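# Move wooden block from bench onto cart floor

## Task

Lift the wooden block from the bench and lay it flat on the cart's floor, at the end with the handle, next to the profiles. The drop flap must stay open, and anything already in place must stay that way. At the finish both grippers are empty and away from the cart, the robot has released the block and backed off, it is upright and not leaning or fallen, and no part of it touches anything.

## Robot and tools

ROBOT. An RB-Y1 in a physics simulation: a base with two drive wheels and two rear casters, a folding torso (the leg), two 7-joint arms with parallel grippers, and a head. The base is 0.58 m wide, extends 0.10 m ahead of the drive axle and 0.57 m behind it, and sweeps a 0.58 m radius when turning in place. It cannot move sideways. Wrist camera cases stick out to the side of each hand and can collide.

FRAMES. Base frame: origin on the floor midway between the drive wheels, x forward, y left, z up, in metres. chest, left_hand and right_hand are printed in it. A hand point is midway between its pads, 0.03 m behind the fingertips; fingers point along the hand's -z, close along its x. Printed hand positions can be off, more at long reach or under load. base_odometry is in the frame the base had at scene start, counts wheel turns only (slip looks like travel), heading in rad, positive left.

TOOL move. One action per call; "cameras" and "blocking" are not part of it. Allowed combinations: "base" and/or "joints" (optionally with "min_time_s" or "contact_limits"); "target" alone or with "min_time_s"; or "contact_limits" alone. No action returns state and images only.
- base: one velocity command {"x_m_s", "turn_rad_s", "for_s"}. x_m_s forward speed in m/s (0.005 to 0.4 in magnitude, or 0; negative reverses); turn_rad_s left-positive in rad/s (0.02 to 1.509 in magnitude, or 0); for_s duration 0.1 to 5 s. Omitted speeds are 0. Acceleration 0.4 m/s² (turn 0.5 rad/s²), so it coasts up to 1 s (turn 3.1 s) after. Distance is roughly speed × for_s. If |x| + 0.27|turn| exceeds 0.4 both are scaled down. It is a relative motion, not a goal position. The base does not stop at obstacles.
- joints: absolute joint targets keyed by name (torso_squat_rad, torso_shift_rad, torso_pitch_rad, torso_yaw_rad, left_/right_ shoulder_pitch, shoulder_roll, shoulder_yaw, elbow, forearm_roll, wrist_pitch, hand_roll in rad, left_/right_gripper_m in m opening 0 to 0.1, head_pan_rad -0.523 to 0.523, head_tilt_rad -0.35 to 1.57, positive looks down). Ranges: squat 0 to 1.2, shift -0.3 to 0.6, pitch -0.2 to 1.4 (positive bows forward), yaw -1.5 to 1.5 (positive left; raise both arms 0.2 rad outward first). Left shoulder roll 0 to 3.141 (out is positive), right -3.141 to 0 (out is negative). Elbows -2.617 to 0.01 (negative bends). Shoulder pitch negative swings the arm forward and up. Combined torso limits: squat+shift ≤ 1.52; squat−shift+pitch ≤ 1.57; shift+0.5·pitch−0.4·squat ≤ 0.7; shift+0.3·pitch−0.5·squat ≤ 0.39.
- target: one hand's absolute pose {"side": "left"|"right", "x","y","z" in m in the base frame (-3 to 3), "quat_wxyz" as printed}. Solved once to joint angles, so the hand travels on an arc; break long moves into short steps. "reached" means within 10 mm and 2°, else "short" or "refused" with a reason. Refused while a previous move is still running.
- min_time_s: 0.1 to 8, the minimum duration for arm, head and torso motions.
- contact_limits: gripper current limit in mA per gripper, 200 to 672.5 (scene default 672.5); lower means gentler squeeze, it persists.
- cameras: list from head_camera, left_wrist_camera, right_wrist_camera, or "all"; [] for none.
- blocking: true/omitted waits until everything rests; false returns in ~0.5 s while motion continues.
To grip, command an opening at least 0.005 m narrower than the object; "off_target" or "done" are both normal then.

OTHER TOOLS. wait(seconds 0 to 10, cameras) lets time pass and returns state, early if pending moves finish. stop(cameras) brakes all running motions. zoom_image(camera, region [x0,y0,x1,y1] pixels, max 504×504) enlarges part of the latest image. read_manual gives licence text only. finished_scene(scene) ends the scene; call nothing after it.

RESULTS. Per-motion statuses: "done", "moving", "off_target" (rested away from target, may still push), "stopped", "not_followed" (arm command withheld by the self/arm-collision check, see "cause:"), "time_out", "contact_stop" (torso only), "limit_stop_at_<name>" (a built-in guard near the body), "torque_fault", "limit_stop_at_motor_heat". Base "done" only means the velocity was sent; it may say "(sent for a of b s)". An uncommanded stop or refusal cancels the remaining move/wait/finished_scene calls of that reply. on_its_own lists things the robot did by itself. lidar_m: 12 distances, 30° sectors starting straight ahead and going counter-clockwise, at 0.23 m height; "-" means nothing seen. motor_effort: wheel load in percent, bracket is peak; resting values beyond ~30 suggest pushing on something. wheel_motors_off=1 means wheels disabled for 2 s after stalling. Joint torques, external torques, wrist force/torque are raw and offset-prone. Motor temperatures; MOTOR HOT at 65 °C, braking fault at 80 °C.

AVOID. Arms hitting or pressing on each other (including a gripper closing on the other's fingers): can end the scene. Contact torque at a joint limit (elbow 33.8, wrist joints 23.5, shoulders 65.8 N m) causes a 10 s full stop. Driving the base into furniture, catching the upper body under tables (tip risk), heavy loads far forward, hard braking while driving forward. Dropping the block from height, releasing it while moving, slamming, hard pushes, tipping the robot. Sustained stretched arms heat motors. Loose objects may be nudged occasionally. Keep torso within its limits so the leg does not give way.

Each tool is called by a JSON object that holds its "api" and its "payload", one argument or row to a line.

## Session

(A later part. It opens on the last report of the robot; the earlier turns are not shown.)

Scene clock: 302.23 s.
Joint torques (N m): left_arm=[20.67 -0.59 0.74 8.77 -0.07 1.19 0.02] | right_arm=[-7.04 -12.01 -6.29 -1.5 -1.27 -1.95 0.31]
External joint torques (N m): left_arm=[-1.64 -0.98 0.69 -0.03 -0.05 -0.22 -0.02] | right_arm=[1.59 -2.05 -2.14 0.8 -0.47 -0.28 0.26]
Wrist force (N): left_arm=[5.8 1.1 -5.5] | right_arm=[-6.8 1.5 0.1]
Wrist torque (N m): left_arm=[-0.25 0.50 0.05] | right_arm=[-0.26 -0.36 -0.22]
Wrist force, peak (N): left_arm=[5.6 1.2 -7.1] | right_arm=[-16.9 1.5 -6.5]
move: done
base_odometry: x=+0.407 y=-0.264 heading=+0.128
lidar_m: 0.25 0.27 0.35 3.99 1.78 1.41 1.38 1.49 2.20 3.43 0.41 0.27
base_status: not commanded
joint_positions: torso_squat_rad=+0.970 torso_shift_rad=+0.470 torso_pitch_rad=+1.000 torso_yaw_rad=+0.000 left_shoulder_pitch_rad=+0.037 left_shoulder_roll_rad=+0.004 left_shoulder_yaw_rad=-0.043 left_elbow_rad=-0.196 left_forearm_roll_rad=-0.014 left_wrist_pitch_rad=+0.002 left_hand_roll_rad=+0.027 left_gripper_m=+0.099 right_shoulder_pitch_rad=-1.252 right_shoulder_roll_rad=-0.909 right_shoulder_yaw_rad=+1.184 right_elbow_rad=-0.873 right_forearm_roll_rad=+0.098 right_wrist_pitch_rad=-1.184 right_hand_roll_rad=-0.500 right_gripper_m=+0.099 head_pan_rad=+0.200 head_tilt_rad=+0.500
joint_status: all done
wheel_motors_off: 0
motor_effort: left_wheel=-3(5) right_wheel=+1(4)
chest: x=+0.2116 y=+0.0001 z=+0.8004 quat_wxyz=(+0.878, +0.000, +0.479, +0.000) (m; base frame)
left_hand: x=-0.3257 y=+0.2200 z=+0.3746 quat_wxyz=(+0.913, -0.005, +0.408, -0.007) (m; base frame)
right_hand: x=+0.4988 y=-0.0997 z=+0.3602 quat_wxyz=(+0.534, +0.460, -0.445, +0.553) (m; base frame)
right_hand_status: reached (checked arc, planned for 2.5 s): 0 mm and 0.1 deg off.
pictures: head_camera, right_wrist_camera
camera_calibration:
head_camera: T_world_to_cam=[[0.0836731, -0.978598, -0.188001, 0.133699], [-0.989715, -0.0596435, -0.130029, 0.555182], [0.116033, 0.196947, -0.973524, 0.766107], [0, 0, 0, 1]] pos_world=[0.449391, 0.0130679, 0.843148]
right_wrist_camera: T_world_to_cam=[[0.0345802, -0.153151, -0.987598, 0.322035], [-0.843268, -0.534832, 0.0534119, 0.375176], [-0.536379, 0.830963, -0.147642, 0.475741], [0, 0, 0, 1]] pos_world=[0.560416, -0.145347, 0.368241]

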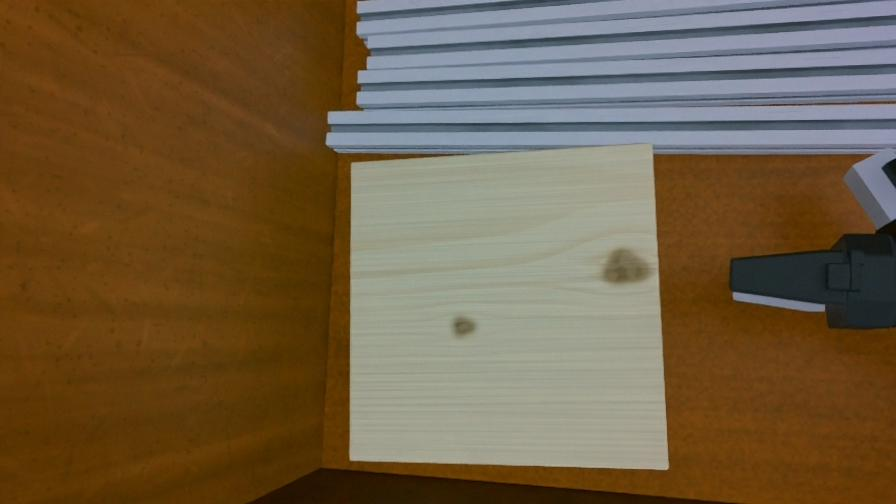

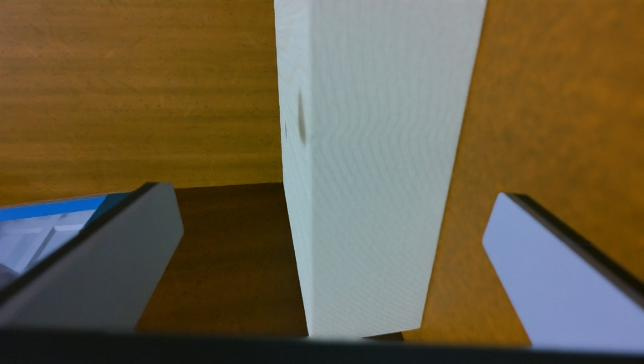

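{"api": "move", "payload": {
  "target": {"side":"right","x":0.49,"y":-0.16,"z":0.5,"quat_wxyz":[0.559,0.4273,-0.4127,0.579]},
  "min_time_s": 2
}}

{"api": "move", "payload": {
  "target": {"side":"right","x":0.47,"y":-0.26,"z":0.75,"quat_wxyz":[0.569,0.420,-0.420,0.569]},
  "min_time_s": 2.5
}}

{"api": "move", "payload": {
  "base": {"x_m_s":-0.25,"for_s":2.0},
  "cameras": ["head_camera"]
}}

{"api": "move", "payload": {
  "joints": {"torso_squat_rad":0.35,"torso_shift_rad":0,"torso_pitch_rad":0.2,"head_tilt_rad":0.7,"head_pan_rad":0},
  "cameras": ["head_camera"]
}}

Scene clock: 306.50 s.
Joint torques (N m): left_arm=[20.72 -0.48 1.08 8.82 -0.09 1.2 0.02] | right_arm=[-5.49 -16.21 -7.69 -3.54 -1.09 -1.43 -0.21]
External joint torques (N m): left_arm=[-1.6 -0.87 1.03 0.02 -0.07 -0.21 -0.02] | right_arm=[1.07 -1.47 -1.48 -0.62 -0.37 0.11 -0.25]
Wrist force (N): left_arm=[5.5 0.5 -5.6] | right_arm=[-6.4 1.3 -1.0]
Wrist torque (N m): left_arm=[-0.20 0.41 0.06] | right_arm=[-0.22 -0.31 -0.04]
Wrist force, peak (N): left_arm=[6.3 1.5 -6.8] | right_arm=[-7.2 1.8 -1.1]
move: done
base_odometry: x=+0.407 y=-0.264 heading=+0.128
lidar_m: 0.26 0.25 0.37 3.99 1.80 1.41 1.38 1.50 2.21 3.43 0.40 0.27
base_status: not commanded
joint_positions: torso_squat_rad=+0.970 torso_shift_rad=+0.470 torso_pitch_rad=+1.000 torso_yaw_rad=+0.000 left_shoulder_pitch_rad=+0.037 left_shoulder_roll_rad=+0.004 left_shoulder_yaw_rad=-0.043 left_elbow_rad=-0.196 left_forearm_roll_rad=-0.014 left_wrist_pitch_rad=+0.002 left_hand_roll_rad=+0.027 left_gripper_m=+0.099 right_shoulder_pitch_rad=-1.135 right_shoulder_roll_rad=-1.591 right_shoulder_yaw_rad=+1.105 right_elbow_rad=-1.751 right_forearm_roll_rad=-0.003 right_wrist_pitch_rad=-0.870 right_hand_roll_rad=-0.597 right_gripper_m=+0.099 head_pan_rad=+0.200 head_tilt_rad=+0.500
joint_status: all done
wheel_motors_off: 0
motor_effort: left_wheel=-5(5) right_wheel=+3(5)
chest: x=+0.2116 y=+0.0001 z=+0.8004 quat_wxyz=(+0.878, +0.000, +0.479, +0.000) (m; base frame)
left_hand: x=-0.3257 y=+0.2200 z=+0.3746 quat_wxyz=(+0.913, -0.005, +0.408, -0.007) (m; base frame)
right_hand: x=+0.4894 y=-0.1601 z=+0.4998 quat_wxyz=(+0.556, +0.432, -0.411, +0.580) (m; base frame)
right_hand_status: reached (checked arc, planned for 2.0 s): 1 mm and 0.6 deg off.
pictures: none

Scene clock: 309.33 s.
Joint torques (N m): left_arm=[20.57 -0.53 0.7 8.9 0.06 1.29 0.02] | right_arm=[-5.3 -16.75 -2.35 2.61 -1.11 -1.59 0.23]
External joint torques (N m): left_arm=[-1.75 -0.92 0.65 0.1 0.08 -0.13 -0.02] | right_arm=[-1.48 -1.76 1.43 -0.11 -0.19 0.03 0.18]
Wrist force (N): left_arm=[6.0 0.9 -6.3] | right_arm=[-6.1 1.2 -1.0]
Wrist torque (N m): left_arm=[-0.22 0.44 0.04] | right_arm=[-0.21 -0.28 -0.23]
Wrist force, peak (N): left_arm=[6.5 2.0 -6.5] | right_arm=[-7.0 1.2 -1.5]
move: done
base_odometry: x=+0.407 y=-0.264 heading=+0.128
lidar_m: 0.26 0.26 0.36 4.03 1.80 1.41 1.38 1.49 2.21 3.42 0.42 0.27
base_status: not commanded
joint_positions: torso_squat_rad=+0.970 torso_shift_rad=+0.470 torso_pitch_rad=+1.000 torso_yaw_rad=+0.000 left_shoulder_pitch_rad=+0.037 left_shoulder_roll_rad=+0.004 left_shoulder_yaw_rad=-0.043 left_elbow_rad=-0.196 left_forearm_roll_rad=-0.014 left_wrist_pitch_rad=+0.002 left_hand_roll_rad=+0.027 left_gripper_m=+0.099 right_shoulder_pitch_rad=-1.148 right_shoulder_roll_rad=-2.565 right_shoulder_yaw_rad=+1.207 right_elbow_rad=-2.078 right_forearm_roll_rad=-0.422 right_wrist_pitch_rad=-1.442 right_hand_roll_rad=-0.507 right_gripper_m=+0.099 head_pan_rad=+0.200 head_tilt_rad=+0.500
joint_status: all done
wheel_motors_off: 0
motor_effort: left_wheel=-4(5) right_wheel=+5(6)
chest: x=+0.2116 y=+0.0001 z=+0.8004 quat_wxyz=(+0.878, +0.000, +0.479, +0.000) (m; base frame)
left_hand: x=-0.3257 y=+0.2200 z=+0.3746 quat_wxyz=(+0.913, -0.005, +0.408, -0.007) (m; base frame)
right_hand: x=+0.4701 y=-0.2595 z=+0.7497 quat_wxyz=(+0.569, +0.420, -0.420, +0.569) (m; base frame)
right_hand_status: reached (checked arc, planned for 2.5 s): 1 mm and 0.0 deg off.
pictures: none

Scene clock: 312.27 s.
Joint torques (N m): left_arm=[20.13 -0.6 0.82 8.83 -0.08 1.24 -0.03] | right_arm=[-5.03 -16.43 -3.09 3.05 -1.13 -1.52 0.18]
External joint torques (N m): left_arm=[-2.18 -0.99 0.77 0.03 -0.07 -0.18 -0.07] | right_arm=[-1.2 -1.45 0.68 0.33 -0.2 0.1 0.13]
Wrist force (N): left_arm=[5.5 0.7 -6.5] | right_arm=[-6.4 1.2 -0.8]
Wrist torque (N m): left_arm=[-0.21 0.42 0.03] | right_arm=[-0.17 -0.33 -0.26]
Wrist force, peak (N): left_arm=[6.7 1.6 -6.7] | right_arm=[-6.9 1.7 -1.3]
move: done
base_odometry: x=-0.089 y=-0.328 heading=+0.128
lidar_m: 0.76 0.78 1.92 2.55 1.16 0.90 0.88 0.96 1.42 4.85 1.15 0.80
base_status: done (sent for 2 of 2 s)
joint_positions: torso_squat_rad=+0.970 torso_shift_rad=+0.470 torso_pitch_rad=+1.000 torso_yaw_rad=+0.000 left_shoulder_pitch_rad=+0.037 left_shoulder_roll_rad=+0.004 left_shoulder_yaw_rad=-0.043 left_elbow_rad=-0.196 left_forearm_roll_rad=-0.014 left_wrist_pitch_rad=+0.002 left_hand_roll_rad=+0.027 left_gripper_m=+0.099 right_shoulder_pitch_rad=-1.148 right_shoulder_roll_rad=-2.565 right_shoulder_yaw_rad=+1.207 right_elbow_rad=-2.078 right_forearm_roll_rad=-0.422 right_wrist_pitch_rad=-1.442 right_hand_roll_rad=-0.507 right_gripper_m=+0.099 head_pan_rad=+0.200 head_tilt_rad=+0.500
joint_status: not commanded
wheel_motors_off: 0
motor_effort: left_wheel=+1(40) right_wheel=+2(16)
chest: x=+0.2116 y=+0.0001 z=+0.8005 quat_wxyz=(+0.878, +0.000, +0.479, +0.000) (m; base frame)
left_hand: x=-0.3257 y=+0.2200 z=+0.3746 quat_wxyz=(+0.913, -0.005, +0.408, -0.007) (m; base frame)
right_hand: x=+0.4700 y=-0.2595 z=+0.7499 quat_wxyz=(+0.569, +0.420, -0.420, +0.569) (m; base frame)
pictures: head_camera
camera_calibration:
head_camera: T_world_to_cam=[[0.0836988, -0.978618, -0.187885, 0.133617], [-0.989689, -0.059644, -0.130224, 0.555248], [0.116233, 0.196847, -0.97352, 0.766124], [0, 0, 0, 1]] pos_world=[0.449291, 0.0130681, 0.843248]

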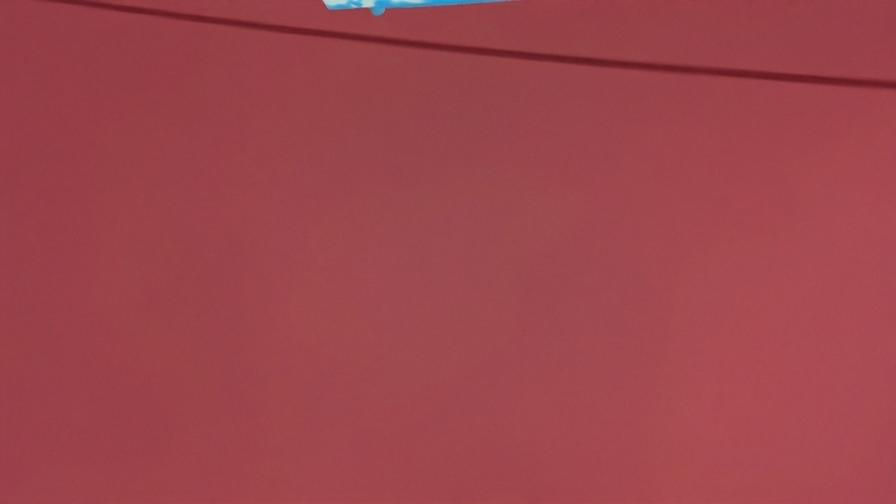

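Scene clock: 316.37 s.
Joint torques (N m): left_arm=[3.33 -0.41 0.67 1.37 0.06 -0.25 -0.02] | right_arm=[-1.84 -8.82 -6.14 4.77 -2.2 -0.53 0.23]
External joint torques (N m): left_arm=[-0.76 -0.63 0.65 -0.23 0.06 -0.22 -0.02] | right_arm=[-1.06 -0.71 0.87 0.2 -0.34 -0.08 0.21]
Wrist force (N): left_arm=[0.9 1.7 -7.6] | right_arm=[-4.0 6.1 -1.0]
Wrist torque (N m): left_arm=[-0.31 0.18 0.10] | right_arm=[-0.48 -0.11 -0.23]
Wrist force, peak (N): left_arm=[1.4 1.3 -8.8] | right_arm=[-4.9 6.0 -1.3]
move: done
base_odometry: x=-0.089 y=-0.328 heading=+0.128
lidar_m: 0.75 0.78 1.90 2.54 1.15 0.90 0.87 0.97 1.44 4.83 1.15 0.80
base_status: not commanded
joint_positions: torso_squat_rad=+0.350 torso_shift_rad=+0.000 torso_pitch_rad=+0.200 torso_yaw_rad=+0.000 left_shoulder_pitch_rad=+0.037 left_shoulder_roll_rad=+0.004 left_shoulder_yaw_rad=-0.043 left_elbow_rad=-0.196 left_forearm_roll_rad=-0.014 left_wrist_pitch_rad=+0.002 left_hand_roll_rad=+0.027 left_gripper_m=+0.099 right_shoulder_pitch_rad=-1.148 right_shoulder_roll_rad=-2.565 right_shoulder_yaw_rad=+1.207 right_elbow_rad=-2.078 right_forearm_roll_rad=-0.422 right_wrist_pitch_rad=-1.442 right_hand_roll_rad=-0.507 right_gripper_m=+0.099 head_pan_rad=+0.000 head_tilt_rad=+0.700
joint_status: all done
wheel_motors_off: 0
motor_effort: left_wheel=+6(8) right_wheel=-3(5)
chest: x=-0.1666 y=+0.0001 z=+1.2413 quat_wxyz=(+0.995, +0.000, +0.100, +0.000) (m; base frame)
left_hand: x=-0.2352 y=+0.2200 z=+0.5591 quat_wxyz=(+1.000, -0.001, +0.021, -0.009) (m; base frame)
right_hand: x=+0.0498 y=-0.2594 z=+1.3914 quat_wxyz=(+0.361, +0.165, -0.608, +0.688) (m; base frame)
pictures: head_camera
camera_calibration:
head_camera: T_world_to_cam=[[-0.00752345, -0.999504, -0.0305773, 0.0422375], [-0.746436, 0.0259611, -0.664951, 0.925967], [0.665415, 0.0178213, -0.746261, 1.08458], [0, 0, 0, 1]] pos_world=[-0.0302036, -0.00115113, 1.42639]

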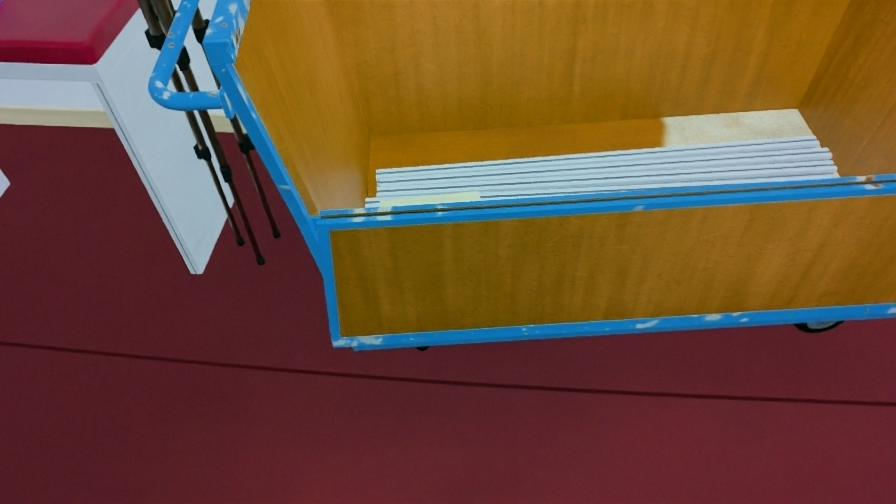

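Block in place, robot clear.

{"api": "finished_scene", "payload": {
  "scene": 2
}}

The scene is finished: the task was done.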